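## Task

Pull the black key fob out of the little wooden box's drawer, set it down directly on the table surface with nothing beneath it, then close the drawer. The box must stay roughly in its current spot and orientation, and the drawer's other item must remain inside.

## Robot and tools

Robot: two arms, left_arm and right_arm, each ending in a two-finger gripper. There are four cameras, each giving 672x504 images: cam_high, cam_low, cam_left_wrist and cam_right_wrist.

Frame: every position and orientation is expressed in a single scene frame. Its origin sits at table-top height, halfway between the two nominal arm bases. +z points up, +x points out across the table, and left_arm is on the +y side. Image left and right do not match the arm names. The calibrated bases are left_arm at (+0.033, +0.312, +0.044) m and right_arm at (-0.018, -0.308, +0.004) m, both rotated almost not at all. On each gripper, the fingers extend along its own +z axis and separate along its y axis. end_effector_position is the point between the finger pads, just under 1 cm behind the tips. Reported poses can be off by a few centimetres, and more at long reach.

Row format, shared by every motion tool: a row is one flat list of 16 numbers covering both arms, even when only one arm moves. The first 8 are left_arm: x, y, z in metres, then quaternion qw, qx, qy, qz (w first), then opening. The last 8 are right_arm in the same order. Position and quaternion form an absolute target pose for the gripper in the scene frame. They are not offsets. Opening is an absolute finger setting from -1 (closed, 0 mm gap) to +1 (fully open, about 87 mm). Reference gaps are about 69 mm at +0.5, 43 mm at 0 and 18 mm at -0.5. To keep an arm still, resend the exact pose and opening it had in the last result before it was meant to stay put. To keep a gripper's orientation, repeat the same quaternion every time rather than copying a drifted reading. The controller limits each step's orientation change to 40 degrees from the measured orientation.

Tools:
- execute_actions {actions, cameras}. actions=[] returns the current state plus images. One action {rows, steps} takes 1 to 15 rows and runs up to 15 steps of 1/30 s each, default 15, with at least 5 steps. Each row is used for one step, and the last row repeats if steps outnumber rows. A wait {steps} allows up to 300 steps. The call is refused, and nothing moves, if any target lies more than 0.6 m from that arm's last reported position along any of the gripper's axes. The result is read 5 steps before the action ends, and those remaining steps run afterwards.
- move {target, speed, blend, blocking, cameras}. target is one 16-number row or a list of up to 15 rows. Each gripper follows a straight path to its target, with no obstacle avoidance. speed is in m/s, 0.002 to 2.9, default 0.25; rotation is capped at twice that number in rad/s. You can give one speed, or one per target. blend is a corner-rounding radius in metres, with 0 meaning stop at each point. Total move time is capped at 10 s. A changed opening in a later target takes effect only after arrival and rest there. blocking=false returns after about 0.5 s while the motion continues. The result adds a 'move:' line with the outcome (done, off_target, moving, held, fault) and any limits. limits=paced means the pose was clipped; limits=held means a check held steps back. done means the arm is at rest within 10 mm and 2 degrees of target. It does not tell you whether anything was touched.
- wait {seconds 0 to 10}: lets time pass without new commands and returns early if a move finishes.
- stop: brakes the current move. Braking needs some distance, and the fingers keep moving.
- zoom_image {camera, region [x0,y0,x1,y1]}: gives a closer view of that camera's latest image. Pixel coordinates start at the top-left, and the region can be at most 504 wide and 504 high.
- finished_scene {scene: 1 or 2}: ends the current scene, cannot be undone, and its result gives the next task.

Reading results: grip_measured is the finger motor position on the same -1..1 scale you command. It can be off by about 1 mm. In Joint positions, the last number per arm is the same reading on a 0 (closed) to 1 (open) scale. To hold something, command about 0.04 below the grip_measured value at first contact. Joint velocities show 'within noise' when an arm is still. Joint torques include gravity; positive means toward larger joint angles, and the first three wrap at ±28 N m. 'Hand target' is the pose the controller is currently driving toward. A MOTOR HOT line appears at 75 °C. At 90 °C the arm folds and stops working for the rest of the scene.

Practical cautions: friction and gravity can leave a gripper short, low or tilted, and a tiny move may not happen at all, so check the pose after every move and correct any tilt. Don't route a path close to an arm's own base; go around it. Don't let the grippers, wrist cameras or fingers touch each other; closing on the other arm's fingers counts as a collision. Faster motion and targets set deeper past a contact both push harder, so approach contacts slowly. Avoid drops, releasing objects that are still moving, slams and strong pushes. Don't let anything leave the table or be left off it. Avoid straining the camera cables. Avoid long holds with a stretched-out arm or pushing toward unreachable poses, since both heat the motors. Objects may occasionally get nudged by outside disturbances.

Each tool is called after ">>>" by a JSON object that holds its "op" and its "data".

## Session

>>> {"op": "execute_actions", "data": {"actions": []}}

Scene clock: 0.00 s of 6000.00 s.
left_arm: end_effector_position=(+0.4027, +0.3305, +0.0641) grip_measured=+1.000 end_effector_quat_wxyz=(+0.526, -0.046, +0.849, -0.029) | right_arm: end_effector_position=(+0.3591, -0.3331, +0.0571) grip_measured=+1.000 end_effector_quat_wxyz=(+0.574, +0.066, +0.812, -0.078)
Joint positions: left_arm=[0.103 1.588 0.372 0.752 0.089 -0.064 1] | right_arm=[0.07 1.528 0.359 0.825 0.241 0.031 1]
Joint velocities: within noise
Joint torques (N m): no reading
Motor temperatures (°C): left_arm=[26 35 37 31 25 28 24] | right_arm=[25 31 31 31 29 29 29]
Heat: left arm: 37 °C; right arm: 31 °C.
Hand target: left_arm +0.4044, +0.3307, +0.0667; +0.528, -0.045, +0.847, -0.029 | right_arm +0.3635, -0.3329, +0.0650; +0.585, +0.067, +0.805, -0.077

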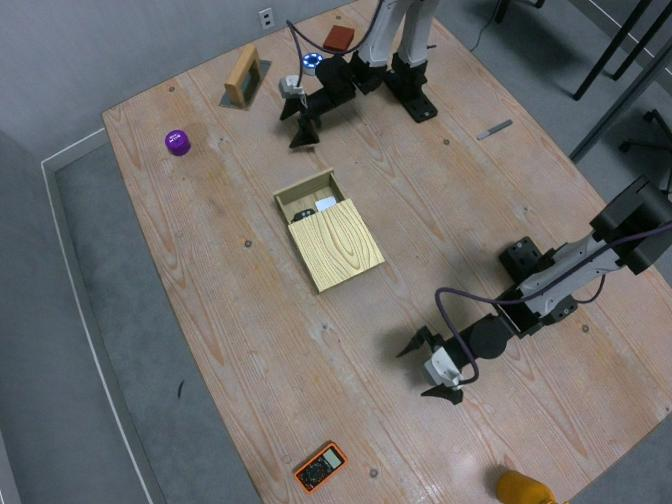

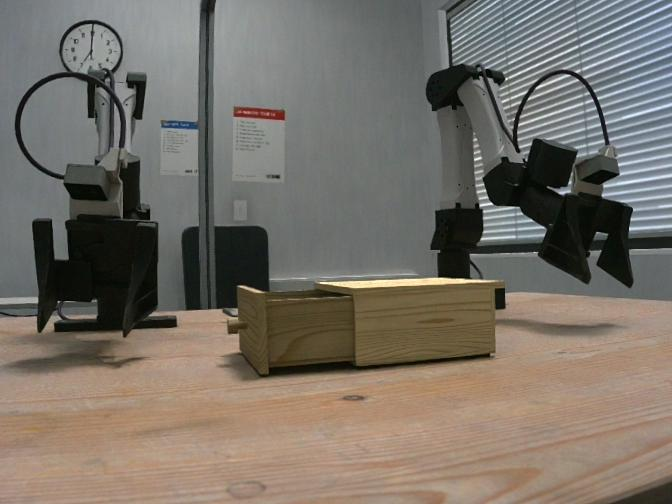

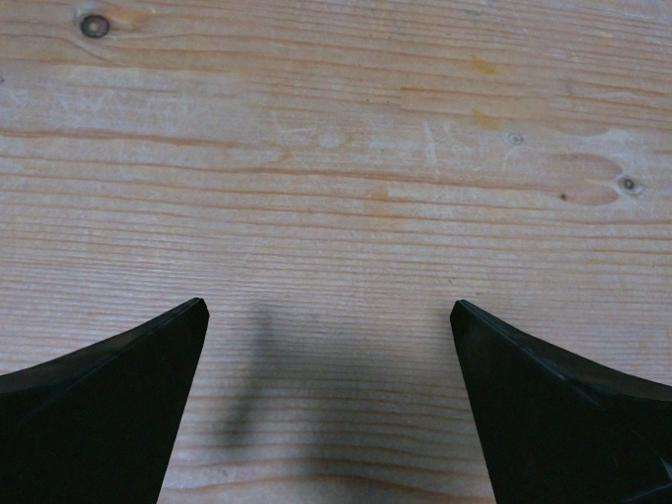

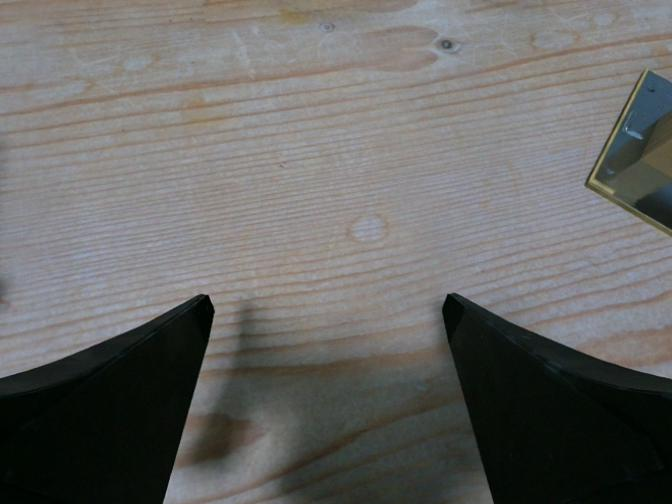

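>>> {"op": "zoom_image", "data": {"camera": "cam_high", "region": [250, 150, 400, 300]}}

Scaled by 3.360 from the camera's 672x504 image, which has a finer 960x720 frame.

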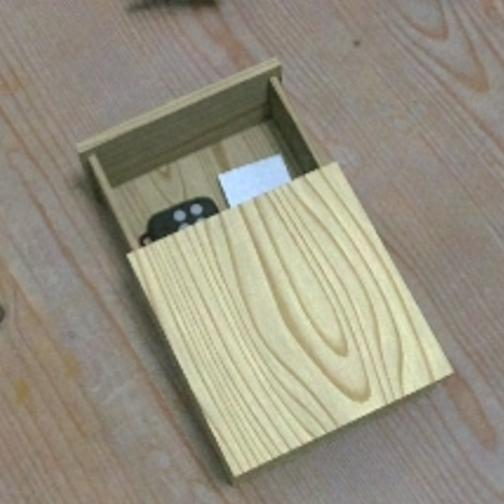

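>>> {"op": "move", "data": {"target": [0.4027,0.3305,0.0641,0.526,-0.046,0.849,-0.029,1,0.39,-0.22,0.17,0.44,-0.527,0.627,0.369,1], "cameras": ["cam_high","cam_right_wrist"]}}

Scene clock: 5.93 s of 6000.00 s.
left_arm: end_effector_position=(+0.4027, +0.3305, +0.0641) grip_measured=+1.000 end_effector_quat_wxyz=(+0.526, -0.046, +0.849, -0.029) | right_arm: end_effector_position=(+0.3858, -0.2230, +0.1679) grip_measured=+1.000 end_effector_quat_wxyz=(+0.437, -0.522, +0.635, +0.365)
Joint positions: left_arm=[0.103 1.588 0.372 0.752 0.089 -0.064 1] | right_arm=[-0.134 1.985 1.68 -1.211 -1.211 -1.503 1]
Joint torques (N m): left_arm=[0.03 -4.98 5.42 2.29 0.02 0.14] | right_arm=[0.77 -6.89 10.17 0.12 -0.71 -0.29]
Heat: left arm: 38 °C; right arm: 32 °C.
Hand target: left_arm +0.4026, +0.3305, +0.0641; +0.526, -0.046, +0.849, -0.029 | right_arm +0.3899, -0.2199, +0.1700; +0.440, -0.526, +0.627, +0.368
Off the commanded pose: left_arm 0.000 m, 0 deg | right_arm 0.006 m, 1 deg.
Kept back: nothing.
move: done
camera_calibration:
cam_right_wrist: T_world_to_cam=[[0.983884, -0.178475, 0.0109269, -0.422906], [-0.165161, -0.930504, -0.326932, -0.069213], [0.0685166, 0.319858, -0.944985, 0.343738], [0, 0, 0, 1]] pos_world=[0.381107, -0.249828, 0.306821]
Images, in order (width x height): cam_high 672x504, cam_right_wrist 672x504.

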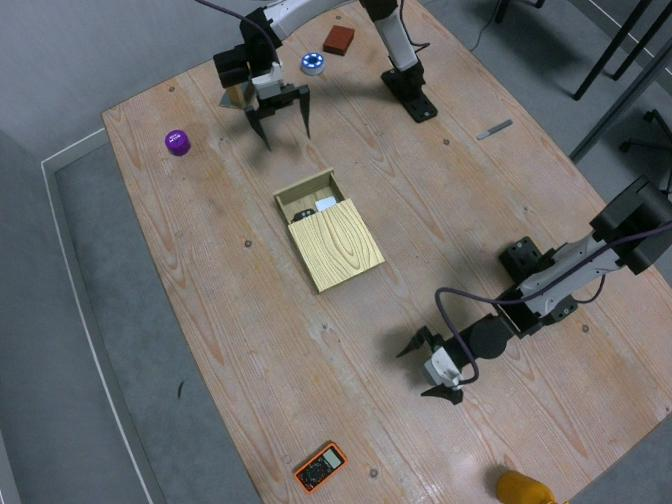

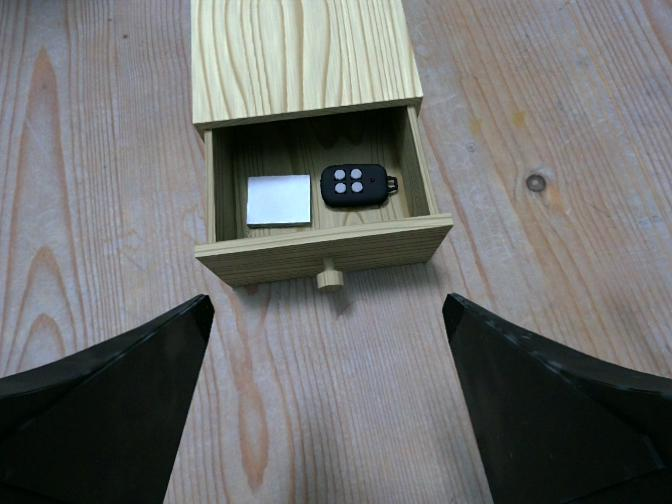

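>>> {"op": "move", "data": {"target": [0.4027,0.3305,0.0641,0.526,-0.046,0.849,-0.029,1,0.425,-0.1,0.15,0.1748,0.0292,0.982,0.0658,0.2], "cameras": ["all"], "speed": 0.4}}

Scene clock: 10.47 s of 6000.00 s.
left_arm: end_effector_position=(+0.4027, +0.3305, +0.0641) grip_measured=+1.000 end_effector_quat_wxyz=(+0.526, -0.046, +0.849, -0.029) | right_arm: end_effector_position=(+0.4207, -0.1011, +0.1519) grip_measured=+0.200 end_effector_quat_wxyz=(+0.173, +0.025, +0.982, +0.070)
Joint positions: left_arm=[0.103 1.588 0.372 0.752 0.089 -0.064 1] | right_arm=[0.438 2.261 2.332 -1.266 0.017 0.455 0.6]
Joint torques (N m): left_arm=[0.05 -4.97 5.41 2.3 0.02 0.14] | right_arm=[0.28 -8.59 10.88 0.85 0.16 -0.06]
Heat: left arm: 38 °C; right arm: 33 °C.
Hand target: left_arm +0.4026, +0.3305, +0.0641; +0.526, -0.046, +0.849, -0.029 | right_arm +0.4249, -0.1000, +0.1500; +0.176, +0.029, +0.982, +0.066
Off the commanded pose: left_arm 0.000 m, 0 deg | right_arm 0.005 m, 1 deg.
Kept back: nothing.
move: done
camera_calibration:
cam_right_wrist: T_world_to_cam=[[-0.00391693, -0.98994, -0.141432, -0.078651], [-0.863976, -0.0678645, 0.498939, 0.300501], [-0.503518, 0.124148, -0.855019, 0.494424], [0, 0, 0, 1]] pos_world=[0.508269, -0.118848, 0.261686]

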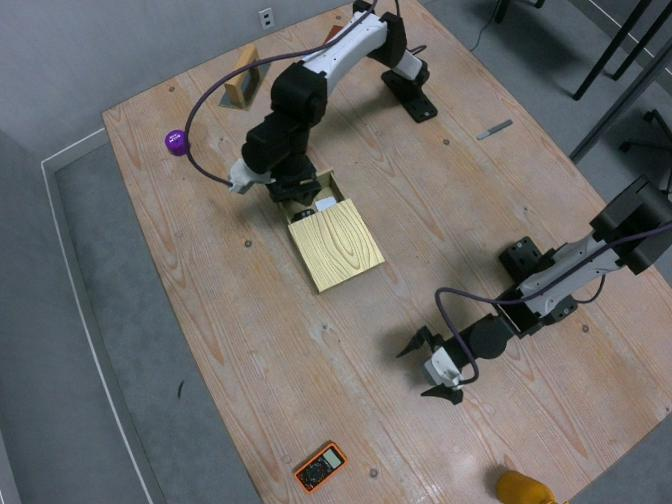

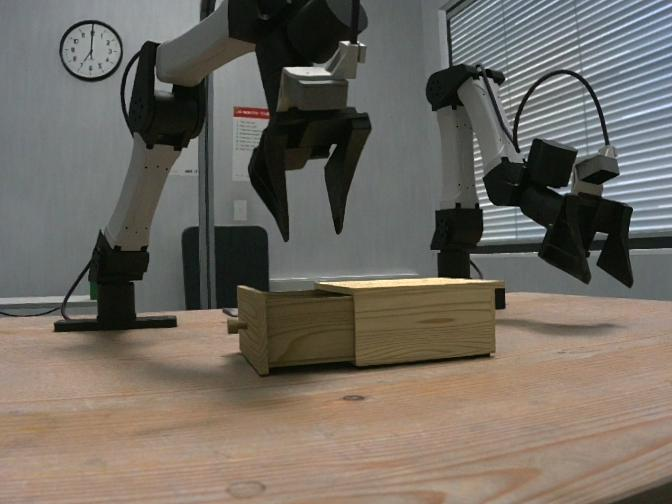

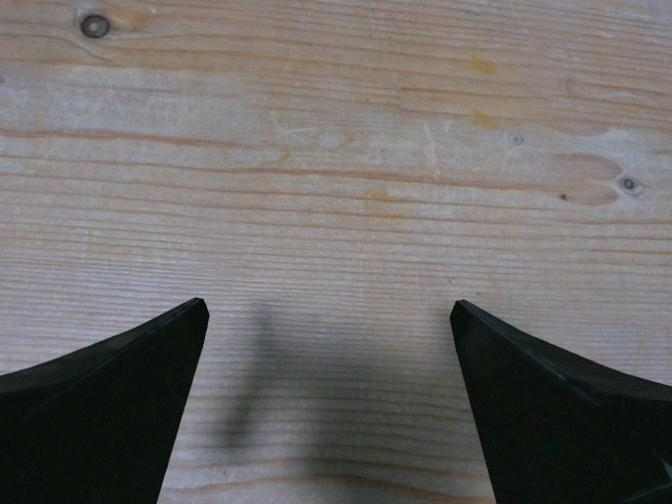

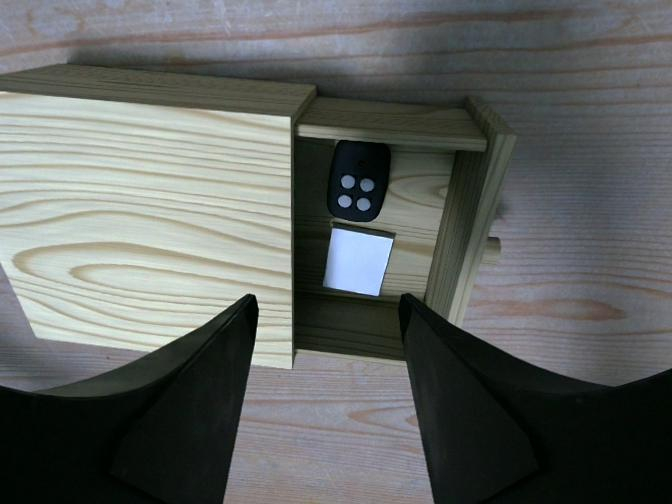

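>>> {"op": "move", "data": {"target": [[0.4027,0.3305,0.0641,0.526,-0.046,0.849,-0.029,1,0.393,-0.132,0.11,0.1735,0.0344,0.9842,-0.0061,-1],[0.4027,0.3305,0.0641,0.526,-0.046,0.849,-0.029,1,0.393,-0.132,0.04,0.1735,0.0344,0.9842,-0.0061,-1],[0.4027,0.3305,0.0641,0.526,-0.046,0.849,-0.029,1,0.39,-0.172,0.04,0.1735,0.0344,0.9842,-0.0061,-1]], "cameras": ["all"], "speed": [0.25,0.15,0.06]}}

Scene clock: 14.37 s of 6000.00 s.
left_arm: end_effector_position=(+0.4027, +0.3305, +0.0641) grip_measured=+1.000 end_effector_quat_wxyz=(+0.526, -0.046, +0.849, -0.029) | right_arm: end_effector_position=(+0.3904, -0.1541, +0.0325) grip_measured=-0.973 end_effector_quat_wxyz=(+0.166, +0.035, +0.986, +0.011)
Joint positions: left_arm=[0.103 1.588 0.372 0.752 0.089 -0.064 1] | right_arm=[0.393 2.09 1.593 -0.757 0.107 0.418 0.013]
Joint torques (N m): left_arm=[0.03 -5 5.44 2.3 0.03 0.14] | right_arm=[-2.22 -11.89 5.78 0.64 0.43 -0.51]
Heat: left arm: 38 °C; right arm: 34 °C.
Hand target: left_arm +0.4026, +0.3305, +0.0641; +0.526, -0.046, +0.849, -0.029 | right_arm +0.3899, -0.1717, +0.0397; +0.173, +0.035, +0.984, -0.006
Off the commanded pose: left_arm 0.000 m, 0 deg | right_arm 0.019 m, 2 deg.
Kept back: nothing.
move: off_target (right_arm)
camera_calibration:
cam_right_wrist: T_world_to_cam=[[-0.0457177, -0.998552, -0.0283587, -0.136922], [-0.854251, 0.0243633, 0.51929, 0.340028], [-0.517847, 0.0479662, -0.854127, 0.377476], [0, 0, 0, 1]] pos_world=[0.479684, -0.163114, 0.141957]

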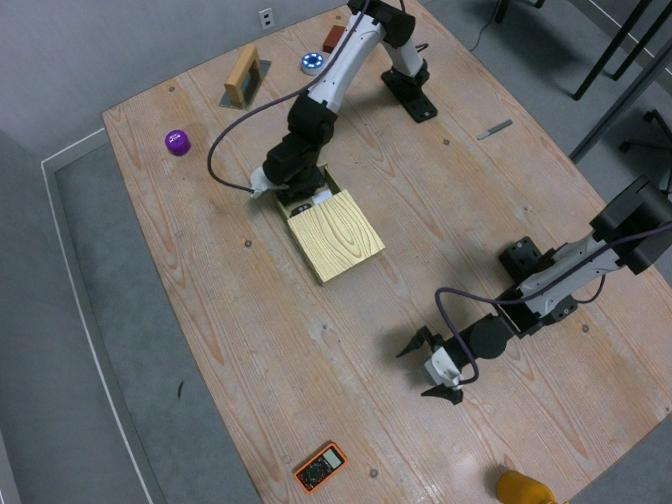

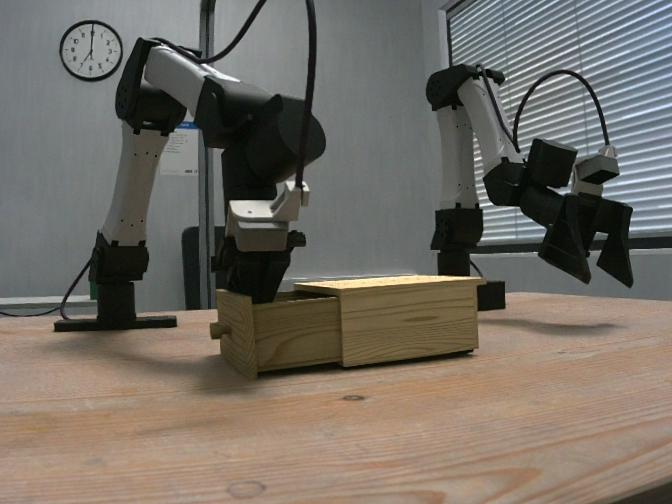

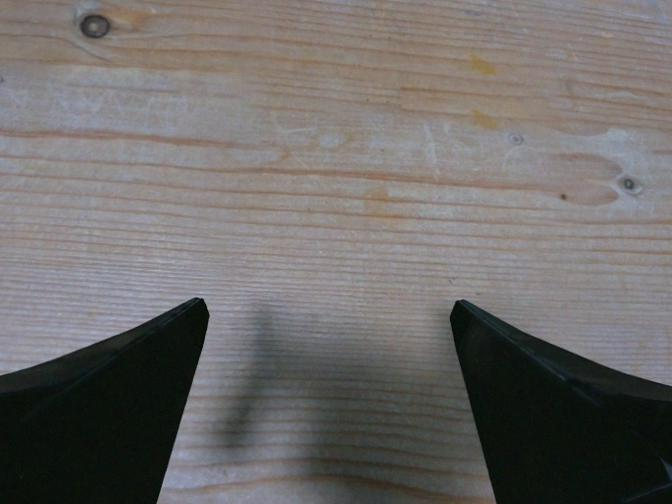

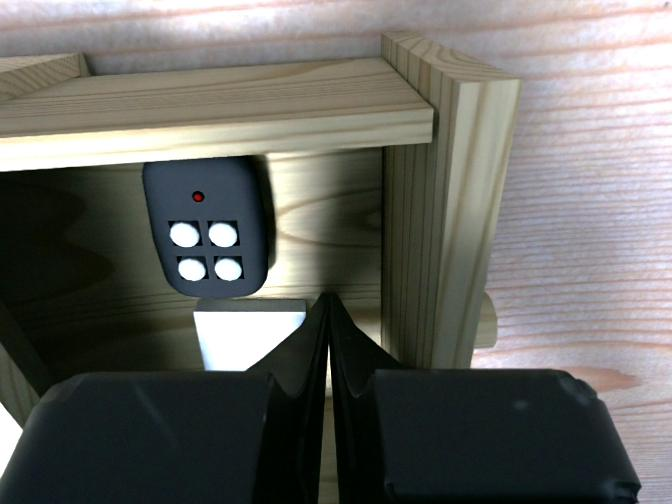

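>>> {"op": "move", "data": {"target": [[0.4027,0.3305,0.0641,0.526,-0.046,0.849,-0.029,1,0.391,-0.138,0.05,0.1735,0.0344,0.9842,-0.0061,-1],[0.4027,0.3305,0.0641,0.526,-0.046,0.849,-0.029,1,0.395,-0.133,0.12,0.1735,0.0344,0.9842,-0.0061,-1],[0.4027,0.3305,0.0641,0.526,-0.046,0.849,-0.029,1,0.421,-0.114,0.09,0.1786,0.0778,0.976,0.092,0.1]], "cameras": ["cam_high","cam_low","cam_right_wrist"], "speed": [0.1,0.25,0.25], "blend": [0.005,0.01,0]}}

Scene clock: 17.63 s of 6000.00 s.
left_arm: end_effector_position=(+0.4027, +0.3305, +0.0641) grip_measured=+1.000 end_effector_quat_wxyz=(+0.526, -0.046, +0.849, -0.029) | right_arm: end_effector_position=(+0.4179, -0.1155, +0.0977) grip_measured=+0.100 end_effector_quat_wxyz=(+0.181, +0.073, +0.977, +0.088)
Joint positions: left_arm=[0.103 1.588 0.372 0.752 0.089 -0.064 1] | right_arm=[0.4 2.125 1.882 -0.923 -0.003 0.52 0.55]
Joint torques (N m): left_arm=[0.02 -4.96 5.41 2.31 0.04 0.14] | right_arm=[-0.27 -8.54 7.27 1.1 -0.05 -0.06]
Motor temperatures (°C): left_arm=[26 37 38 36 25 28 24] | right_arm=[25 34 33 32 29 29 29]
Heat: left arm: 38 °C; right arm: 34 °C.
Hand target: left_arm +0.4026, +0.3305, +0.0641; +0.526, -0.046, +0.849, -0.029 | right_arm +0.4208, -0.1141, +0.0900; +0.178, +0.078, +0.977, +0.092
Off the commanded pose: left_arm 0.000 m, 0 deg | right_arm 0.008 m, 1 deg.
Kept back: nothing.
move: done
camera_calibration:
cam_right_wrist: T_world_to_cam=[[-0.0908328, -0.976968, -0.193087, -0.0578369], [-0.873294, -0.0150485, 0.486961, 0.335294], [-0.478651, 0.212854, -0.851814, 0.447984], [0, 0, 0, 1]] pos_world=[0.501985, -0.146814, 0.207156]
Images, in order (width x height): cam_high 672x504, cam_low 672x504, cam_right_wrist 672x504.

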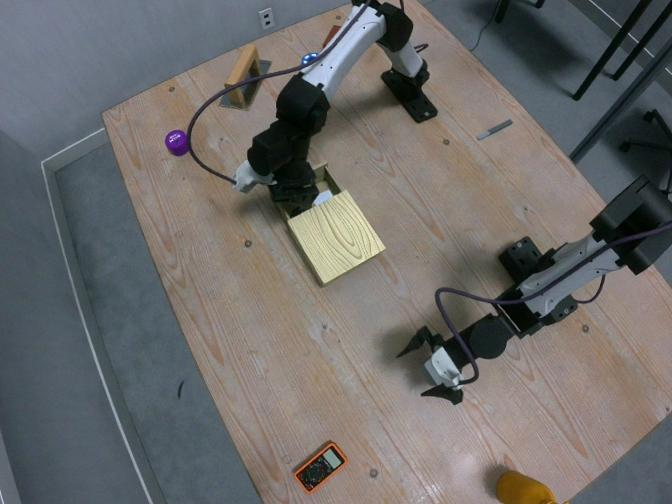

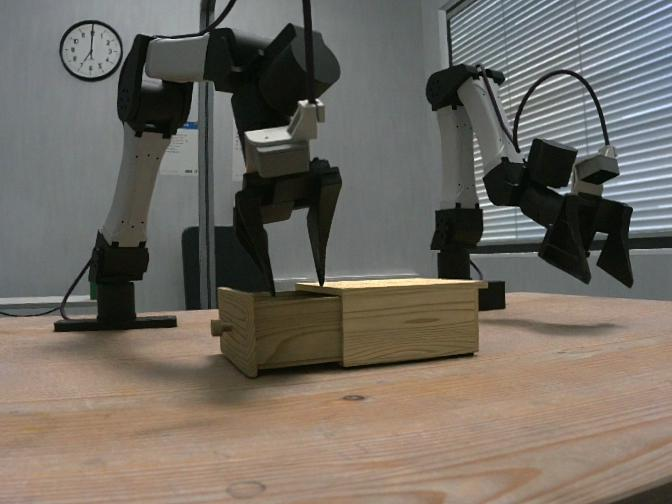

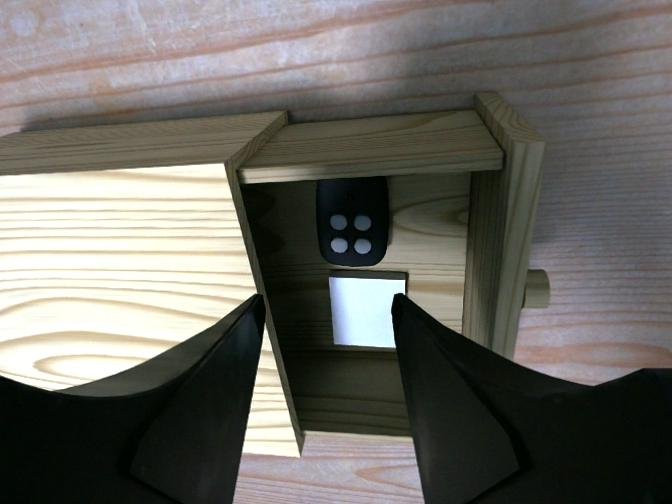

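>>> {"op": "move", "data": {"target": [0.4027,0.3305,0.0641,0.526,-0.046,0.849,-0.029,1,0.424,-0.111,0.024,0.1786,0.0778,0.976,0.092,0.1], "cameras": ["cam_low","cam_right_wrist"], "speed": 0.12}}

Scene clock: 19.07 s of 6000.00 s.
left_arm: end_effector_position=(+0.4027, +0.3305, +0.0641) grip_measured=+1.000 end_effector_quat_wxyz=(+0.526, -0.046, +0.849, -0.029) | right_arm: end_effector_position=(+0.4419, -0.0915, +0.0909) grip_measured=+0.100 end_effector_quat_wxyz=(+0.238, +0.071, +0.955, +0.160)
Joint positions: left_arm=[0.103 1.588 0.372 0.752 0.089 -0.064 1] | right_arm=[0.398 2.093 1.74 -0.64 -0.082 0.541 0.55]
Joint torques (N m): left_arm=[0.03 -5.01 5.39 2.3 0.04 0.14] | right_arm=[0.32 -3.44 3.02 0.79 0.66 -0.33]
Heat: left arm: 38 °C; right arm: 34 °C.
Hand target: left_arm +0.4026, +0.3305, +0.0641; +0.526, -0.046, +0.849, -0.029 | right_arm +0.4200, -0.1122, +0.0297; +0.179, +0.075, +0.977, +0.093
Off the commanded pose: left_arm 0.000 m, 0 deg | right_arm 0.072 m, 11 deg.
Kept back: nothing.
move: off_target (right_arm)
camera_calibration:
cam_right_wrist: T_world_to_cam=[[-0.0403498, -0.942327, -0.332251, -0.039965], [-0.928002, -0.0879182, 0.362053, 0.388776], [-0.370383, 0.322939, -0.870935, 0.41257], [0, 0, 0, 1]] pos_world=[0.511981, -0.136715, 0.205286]
Images, in order (width x height): cam_low 672x504, cam_right_wrist 672x504.

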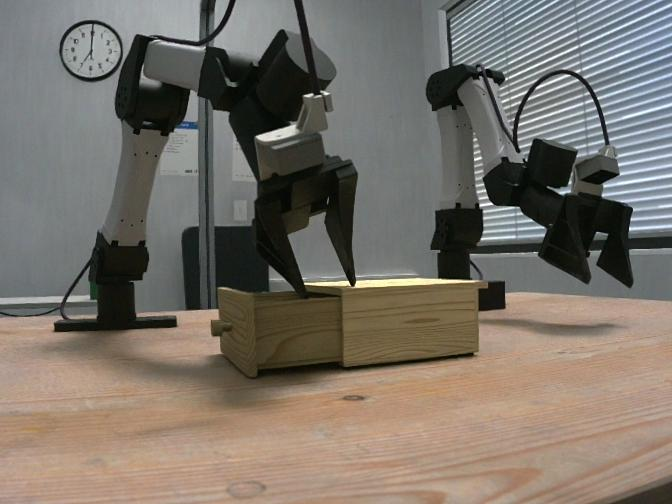

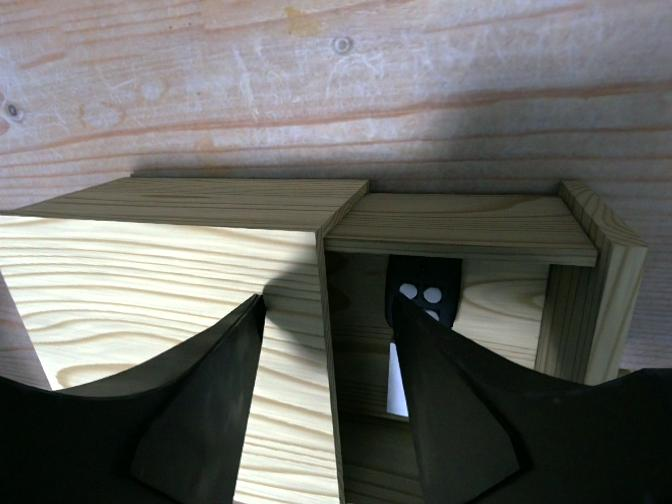

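>>> {"op": "move", "data": {"target": [[0.4027,0.3305,0.0641,0.526,-0.046,0.849,-0.029,1,0.43,-0.115,0.125,0.1735,0.0344,0.9842,-0.0061,0.1],[0.4027,0.3305,0.0641,0.526,-0.046,0.849,-0.029,1,0.393,-0.135,0.125,0.1735,0.0344,0.9842,-0.0061,-1],[0.4027,0.3305,0.0641,0.526,-0.046,0.849,-0.029,1,0.393,-0.135,0.065,0.1735,0.0344,0.9842,-0.0061,-1],[0.4027,0.3305,0.0641,0.526,-0.046,0.849,-0.029,1,0.391,-0.174,0.065,0.1735,0.0344,0.9842,-0.0061,-1]], "cameras": ["cam_high","cam_low","cam_right_wrist"], "speed": [0.2,0.2,0.15,0.05], "blend": [0.005,0.005,0,0]}}

Scene clock: 23.83 s of 6000.00 s.
left_arm: end_effector_position=(+0.4027, +0.3305, +0.0641) grip_measured=+1.000 end_effector_quat_wxyz=(+0.526, -0.046, +0.849, -0.029) | right_arm: end_effector_position=(+0.3847, -0.1611, +0.0475) grip_measured=-0.973 end_effector_quat_wxyz=(+0.148, +0.033, +0.988, -0.001)
Joint positions: left_arm=[0.103 1.588 0.372 0.752 0.089 -0.064 1] | right_arm=[0.387 2.087 1.655 -0.864 0.113 0.407 0.013]
Joint torques (N m): left_arm=[0.02 -5 5.44 2.31 0.03 0.15] | right_arm=[-2 -13.15 6.57 0.8 0.3 -0.37]
Heat: left arm: 39 °C; right arm: 36 °C.
Hand target: left_arm +0.4026, +0.3305, +0.0641; +0.526, -0.046, +0.849, -0.029 | right_arm +0.3908, -0.1739, +0.0646; +0.173, +0.035, +0.984, -0.007
Off the commanded pose: left_arm 0.000 m, 0 deg | right_arm 0.023 m, 3 deg.
Kept back: nothing.
move: off_target (right_arm); blend cut to 0 m at target 2; target 2's new opening was sent with right_arm's hand 0.022 m and 3 deg from that target
camera_calibration:
cam_right_wrist: T_world_to_cam=[[-0.0448865, -0.998987, -0.00303547, -0.145291], [-0.834659, 0.0358329, 0.549601, 0.320451], [-0.548935, 0.0272033, -0.835422, 0.395377], [0, 0, 0, 1]] pos_world=[0.477983, -0.167382, 0.153745]
Images, in order (width x height): cam_high 672x504, cam_low 672x504, cam_right_wrist 672x504.

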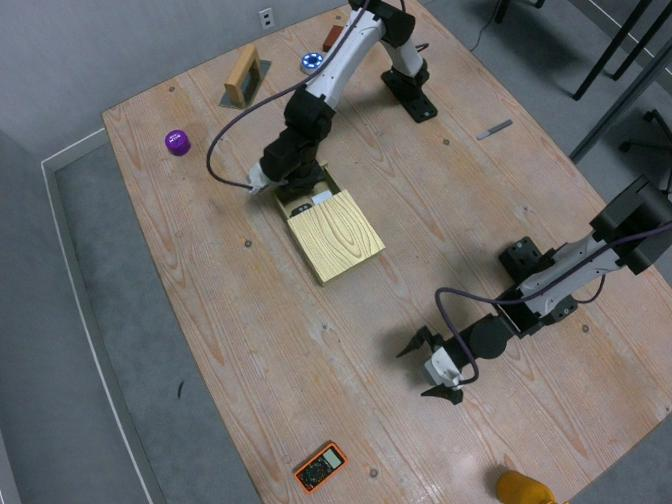

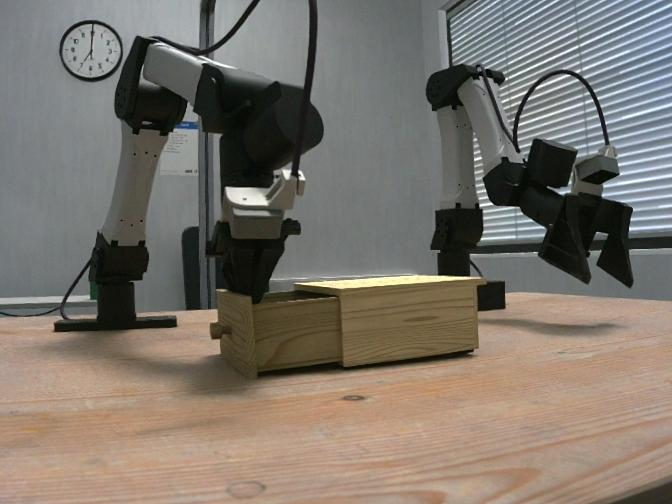

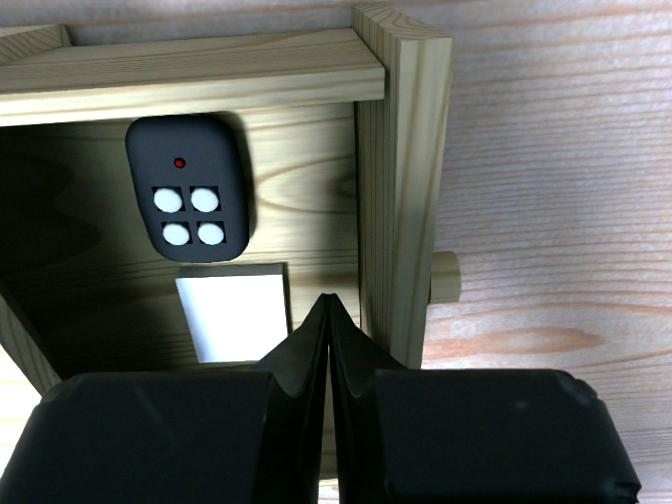

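>>> {"op": "move", "data": {"target": [[0.4027,0.3305,0.0641,0.526,-0.046,0.849,-0.029,1,0.391,-0.145,0.07,0.1735,0.0344,0.9842,-0.0061,-1],[0.4027,0.3305,0.0641,0.526,-0.046,0.849,-0.029,1,0.40,-0.14,0.13,0.1735,0.0344,0.9842,-0.0061,-1],[0.4027,0.3305,0.0641,0.526,-0.046,0.849,-0.029,1,0.434,-0.126,0.107,0.1786,0.0778,0.976,0.092,0.05]], "cameras": ["cam_low","cam_right_wrist"], "speed": [0.1,0.25,0.2], "blend": [0.005,0.01,0]}}

>>> {"op": "zoom_image", "data": {"camera": "cam_low", "region": [200, 140, 500, 390]}}

Scene clock: 26.77 s of 6000.00 s.
left_arm: end_effector_position=(+0.4027, +0.3305, +0.0641) grip_measured=+1.000 end_effector_quat_wxyz=(+0.526, -0.046, +0.849, -0.029) | right_arm: end_effector_position=(+0.4300, -0.1275, +0.1161) grip_measured=+0.050 end_effector_quat_wxyz=(+0.182, +0.073, +0.977, +0.089)
Joint positions: left_arm=[0.103 1.588 0.372 0.752 0.089 -0.064 1] | right_arm=[0.365 2.159 2.009 -1.013 -0.017 0.487 0.525]
Joint torques (N m): left_arm=[0.05 -5.03 5.42 2.3 0.03 0.14] | right_arm=[-0.14 -8.55 7.51 1.1 -0.06 -0.05]
Heat: left arm: 39 °C; right arm: 37 °C.
Hand target: left_arm +0.4026, +0.3305, +0.0641; +0.526, -0.046, +0.849, -0.029 | right_arm +0.4337, -0.1261, +0.1071; +0.179, +0.078, +0.977, +0.092
Off the commanded pose: left_arm 0.000 m, 0 deg | right_arm 0.010 m, 1 deg.
Kept back: nothing.
move: done
camera_calibration:
cam_right_wrist: T_world_to_cam=[[-0.0899119, -0.976912, -0.1938, -0.0651925], [-0.874361, -0.0157451, 0.48502, 0.337331], [-0.476874, 0.213061, -0.852758, 0.471408], [0, 0, 0, 1]] pos_world=[0.513889, -0.158814, 0.22575]
Images, in order (width x height): cam_low 672x504, cam_right_wrist 672x504.

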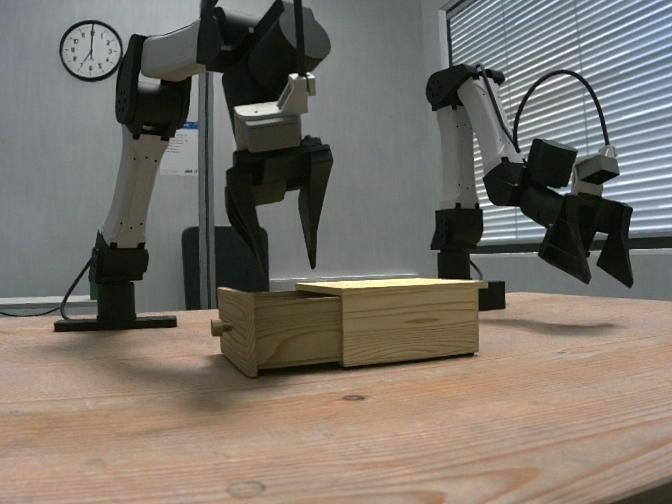

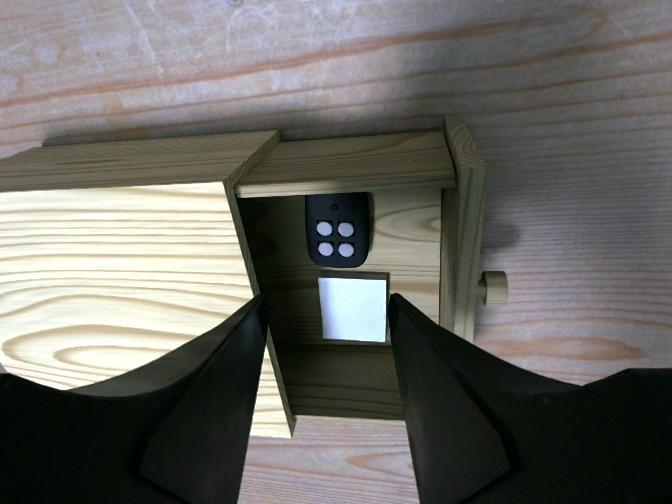

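Scaled by 1.680 from the camera's 672x504 image, which has a finer 960x720 frame.

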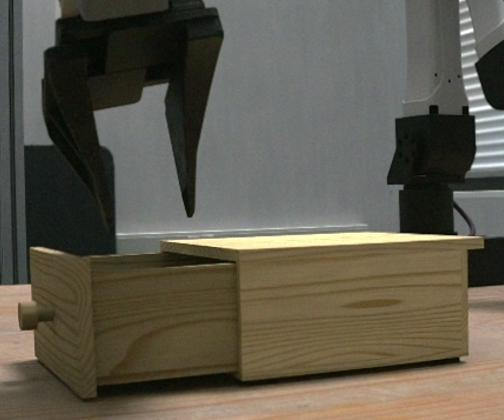

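>>> {"op": "move", "data": {"target": [0.4027,0.3305,0.0641,0.526,-0.046,0.849,-0.029,1,0.434,-0.1215,0.07,0.1786,0.0778,0.976,0.092,0.05], "cameras": ["cam_low","cam_right_wrist"], "speed": 0.1}}

>>> {"op": "zoom_image", "data": {"camera": "cam_low", "region": [200, 140, 500, 390]}}

Scene clock: 28.27 s of 6000.00 s.
left_arm: end_effector_position=(+0.4027, +0.3305, +0.0641) grip_measured=+1.000 end_effector_quat_wxyz=(+0.526, -0.046, +0.849, -0.029) | right_arm: end_effector_position=(+0.4320, -0.1265, +0.0789) grip_measured=+0.050 end_effector_quat_wxyz=(+0.181, +0.077, +0.976, +0.089)
Joint positions: left_arm=[0.103 1.588 0.372 0.752 0.089 -0.064 1] | right_arm=[0.365 2.168 1.875 -0.873 -0.017 0.496 0.525]
Joint torques (N m): left_arm=[-0.01 -4.98 5.42 2.29 0.03 0.14] | right_arm=[0.79 -8.68 7.53 1.08 -0.02 -0.06]
Heat: left arm: 39 °C; right arm: 37 °C.
Hand target: left_arm +0.4026, +0.3305, +0.0641; +0.526, -0.046, +0.849, -0.029 | right_arm +0.4337, -0.1216, +0.0700; +0.178, +0.078, +0.977, +0.092
Off the commanded pose: left_arm 0.000 m, 0 deg | right_arm 0.010 m, 0 deg.
Kept back: nothing.
move: done
camera_calibration:
cam_right_wrist: T_world_to_cam=[[-0.0984319, -0.975635, -0.196079, -0.0672367], [-0.87296, -0.00994083, 0.48769, 0.357015], [-0.477757, 0.219173, -0.850712, 0.441351], [0, 0, 0, 1]] pos_world=[0.5159, -0.158782, 0.188166]
Images, in order (width x height): cam_low 672x504, cam_right_wrist 672x504.

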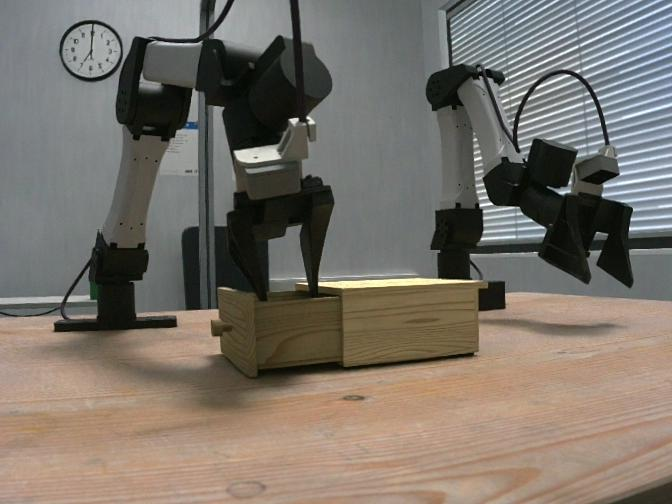

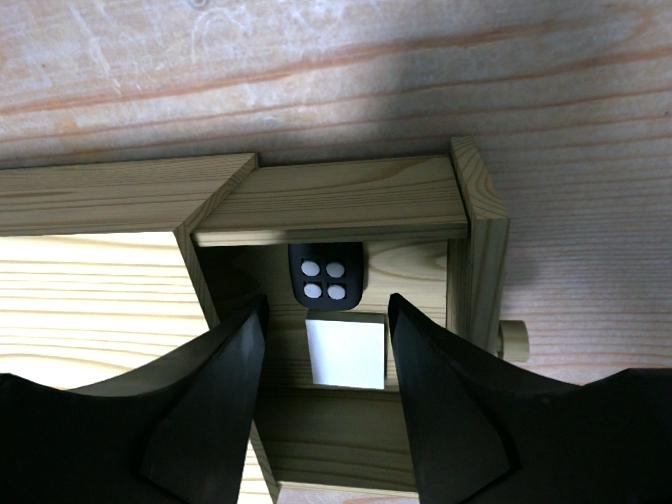

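Scaled by 1.680 from the camera's 672x504 image, which has a finer 960x720 frame.

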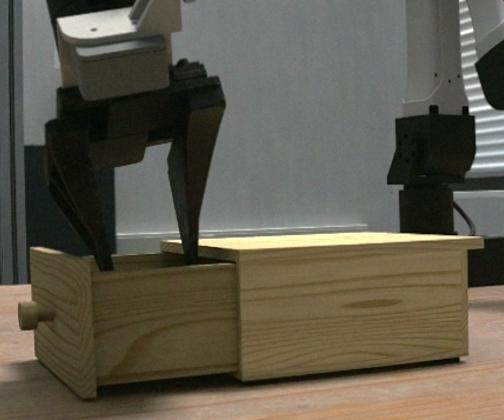

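>>> {"op": "move", "data": {"target": [[0.4027,0.3305,0.0641,0.526,-0.046,0.849,-0.029,1,0.434,-0.115,0.066,0.1786,0.0778,0.976,0.092,0.07],[0.4027,0.3305,0.0641,0.526,-0.046,0.849,-0.029,1,0.434,-0.115,0.041,0.1786,0.0778,0.976,0.092,0.07]], "cameras": ["cam_low","cam_right_wrist"], "speed": 0.08}}

>>> {"op": "zoom_image", "data": {"camera": "cam_low", "region": [200, 140, 500, 390]}}

Scene clock: 30.17 s of 6000.00 s.
left_arm: end_effector_position=(+0.4027, +0.3305, +0.0641) grip_measured=+1.000 end_effector_quat_wxyz=(+0.526, -0.046, +0.849, -0.029) | right_arm: end_effector_position=(+0.4293, -0.1216, +0.0515) grip_measured=+0.070 end_effector_quat_wxyz=(+0.176, +0.077, +0.978, +0.086)
Joint positions: left_arm=[0.103 1.588 0.372 0.752 0.089 -0.064 1] | right_arm=[0.378 2.188 1.801 -0.791 -0.011 0.508 0.535]
Joint torques (N m): left_arm=[0.03 -5.01 5.41 2.3 0.02 0.13] | right_arm=[0.69 -8.35 7.3 1.3 -0.04 -0.06]
Heat: left arm: 39 °C; right arm: 37 °C.
Hand target: left_arm +0.4026, +0.3305, +0.0641; +0.526, -0.046, +0.849, -0.029 | right_arm +0.4336, -0.1152, +0.0413; +0.179, +0.078, +0.977, +0.092
Off the commanded pose: left_arm 0.000 m, 0 deg | right_arm 0.013 m, 1 deg.
Kept back: nothing.
move: off_target (right_arm)
camera_calibration:
cam_right_wrist: T_world_to_cam=[[-0.101462, -0.97642, -0.190553, -0.0670867], [-0.867481, -0.00693204, 0.497422, 0.365649], [-0.487014, 0.21577, -0.846322, 0.419057], [0, 0, 0, 1]] pos_world=[0.514474, -0.15339, 0.159992]
Images, in order (width x height): cam_low 672x504, cam_right_wrist 672x504.

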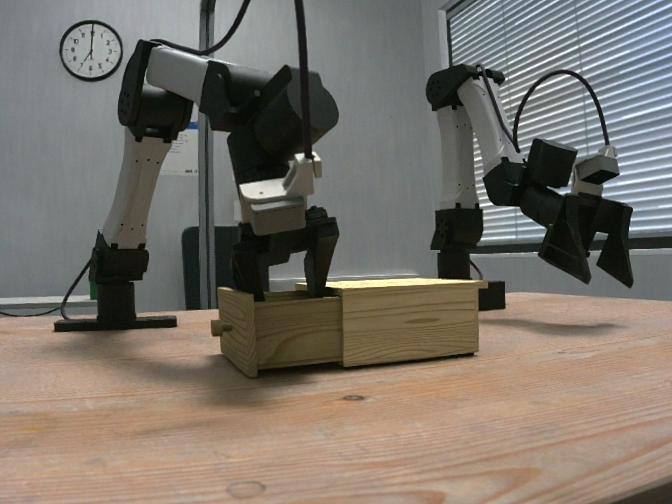

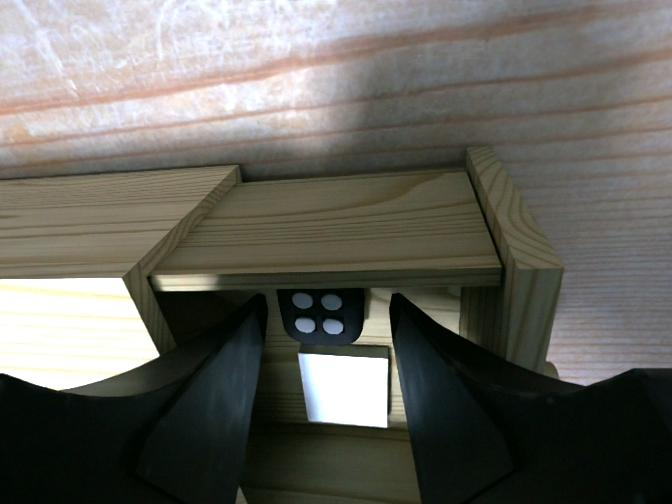

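Scaled by 1.680 from the camera's 672x504 image, which has a finer 960x720 frame.

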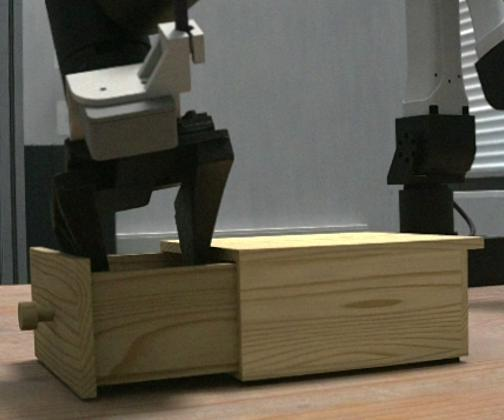

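>>> {"op": "move", "data": {"target": [[0.4027,0.3305,0.0641,0.526,-0.046,0.849,-0.029,1,0.435,-0.115,0.034,0.1786,0.0778,0.976,0.092,0.07],[0.4027,0.3305,0.0641,0.526,-0.046,0.849,-0.029,1,0.435,-0.115,0.034,0.1786,0.0778,0.976,0.092,-0.3]], "cameras": ["cam_low","cam_right_wrist"], "speed": 0.06}}

Scene clock: 31.70 s of 6000.00 s.
left_arm: end_effector_position=(+0.4027, +0.3305, +0.0641) grip_measured=+1.000 end_effector_quat_wxyz=(+0.526, -0.046, +0.849, -0.029) | right_arm: end_effector_position=(+0.4339, -0.1199, +0.0483) grip_measured=-0.300 end_effector_quat_wxyz=(+0.183, +0.078, +0.976, +0.090)
Joint positions: left_arm=[0.103 1.588 0.372 0.752 0.089 -0.064 1] | right_arm=[0.378 2.194 1.794 -0.76 -0.011 0.509 0.35]
Joint torques (N m): left_arm=[0.08 -4.96 5.44 2.3 0.01 0.14] | right_arm=[0.76 -8.21 6.75 1.23 -0.01 -0.11]
Heat: left arm: 39 °C; right arm: 37 °C.
Hand target: left_arm +0.4026, +0.3305, +0.0641; +0.526, -0.046, +0.849, -0.029 | right_arm +0.4345, -0.1153, +0.0342; +0.178, +0.078, +0.977, +0.092
Off the commanded pose: left_arm 0.000 m, 0 deg | right_arm 0.015 m, 1 deg.
Kept back: nothing.
move: off_target (right_arm); target 2's new opening was sent with right_arm's hand 0.018 m and 1 deg from that target
camera_calibration:
cam_right_wrist: T_world_to_cam=[[-0.0991164, -0.97519, -0.197941, -0.066072], [-0.875162, -0.00923875, 0.483742, 0.374966], [-0.473569, 0.221178, -0.852533, 0.413262], [0, 0, 0, 1]] pos_world=[0.517315, -0.152373, 0.157855]
Images, in order (width x height): cam_low 672x504, cam_right_wrist 672x504.

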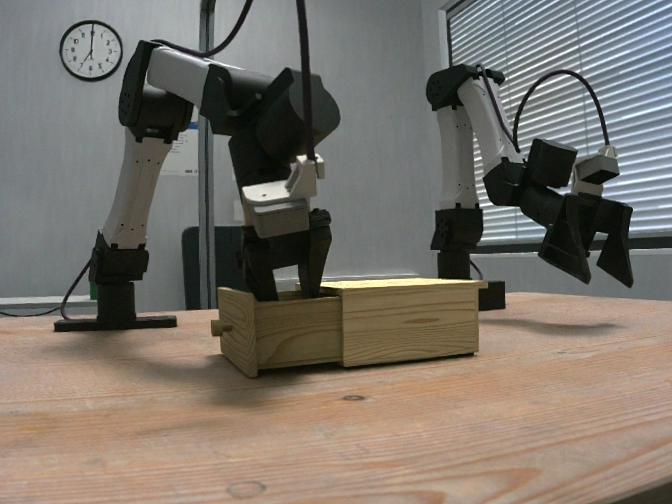

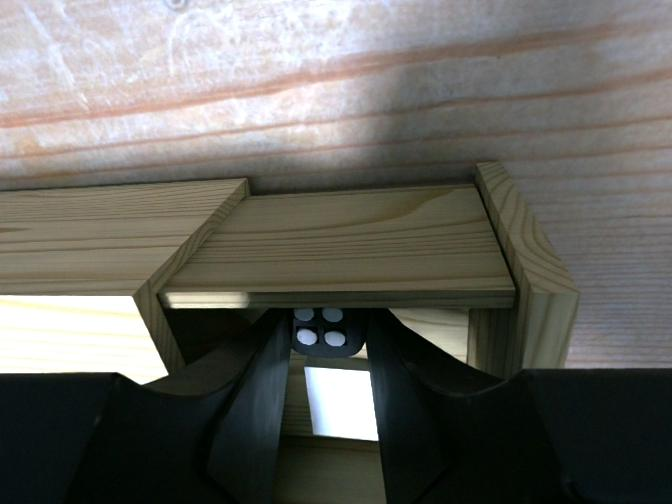

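>>> {"op": "move", "data": {"target": [0.4027,0.3305,0.0641,0.526,-0.046,0.849,-0.029,1,0.435,-0.115,0.034,0.1786,0.0778,0.976,0.092,-0.5], "cameras": ["cam_right_wrist"], "speed": 0.06}}

Scene clock: 32.63 s of 6000.00 s.
left_arm: end_effector_position=(+0.4027, +0.3305, +0.0641) grip_measured=+1.000 end_effector_quat_wxyz=(+0.526, -0.046, +0.849, -0.029) | right_arm: end_effector_position=(+0.4376, -0.1203, +0.0494) grip_measured=-0.500 end_effector_quat_wxyz=(+0.191, +0.078, +0.974, +0.089)
Joint positions: left_arm=[0.103 1.588 0.372 0.752 0.089 -0.064 1] | right_arm=[0.377 2.193 1.794 -0.747 -0.004 0.508 0.25]
Joint torques (N m): left_arm=[0.05 -5.03 5.42 2.31 0.01 0.15] | right_arm=[0.75 -8.08 6.72 1.11 -0.11 -0.06]
Heat: left arm: 39 °C; right arm: 37 °C.
Hand target: left_arm +0.4026, +0.3305, +0.0641; +0.526, -0.046, +0.849, -0.029 | right_arm +0.4346, -0.1153, +0.0343; +0.179, +0.078, +0.977, +0.092
Off the commanded pose: left_arm 0.000 m, 0 deg | right_arm 0.016 m, 1 deg.
Kept back: nothing.
move: off_target (right_arm)
camera_calibration:
cam_right_wrist: T_world_to_cam=[[-0.0985667, -0.975302, -0.197662, -0.0662266], [-0.882691, -0.00602937, 0.469916, 0.382098], [-0.459501, 0.220792, -0.860296, 0.41026], [0, 0, 0, 1]] pos_world=[0.519262, -0.152869, 0.160301]
Images, in order (width x height): cam_right_wrist 672x504.

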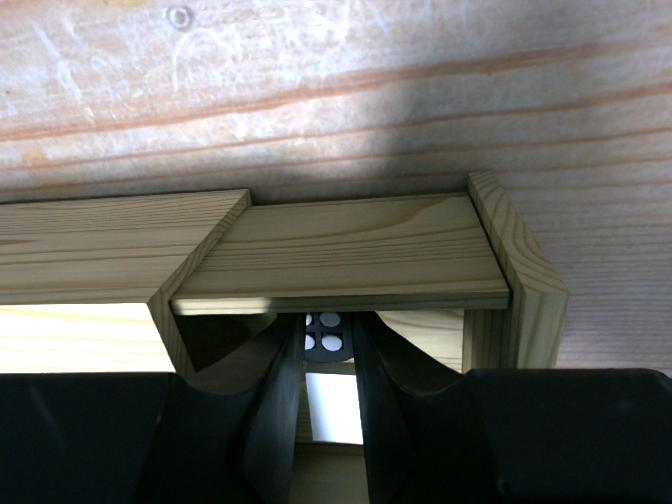

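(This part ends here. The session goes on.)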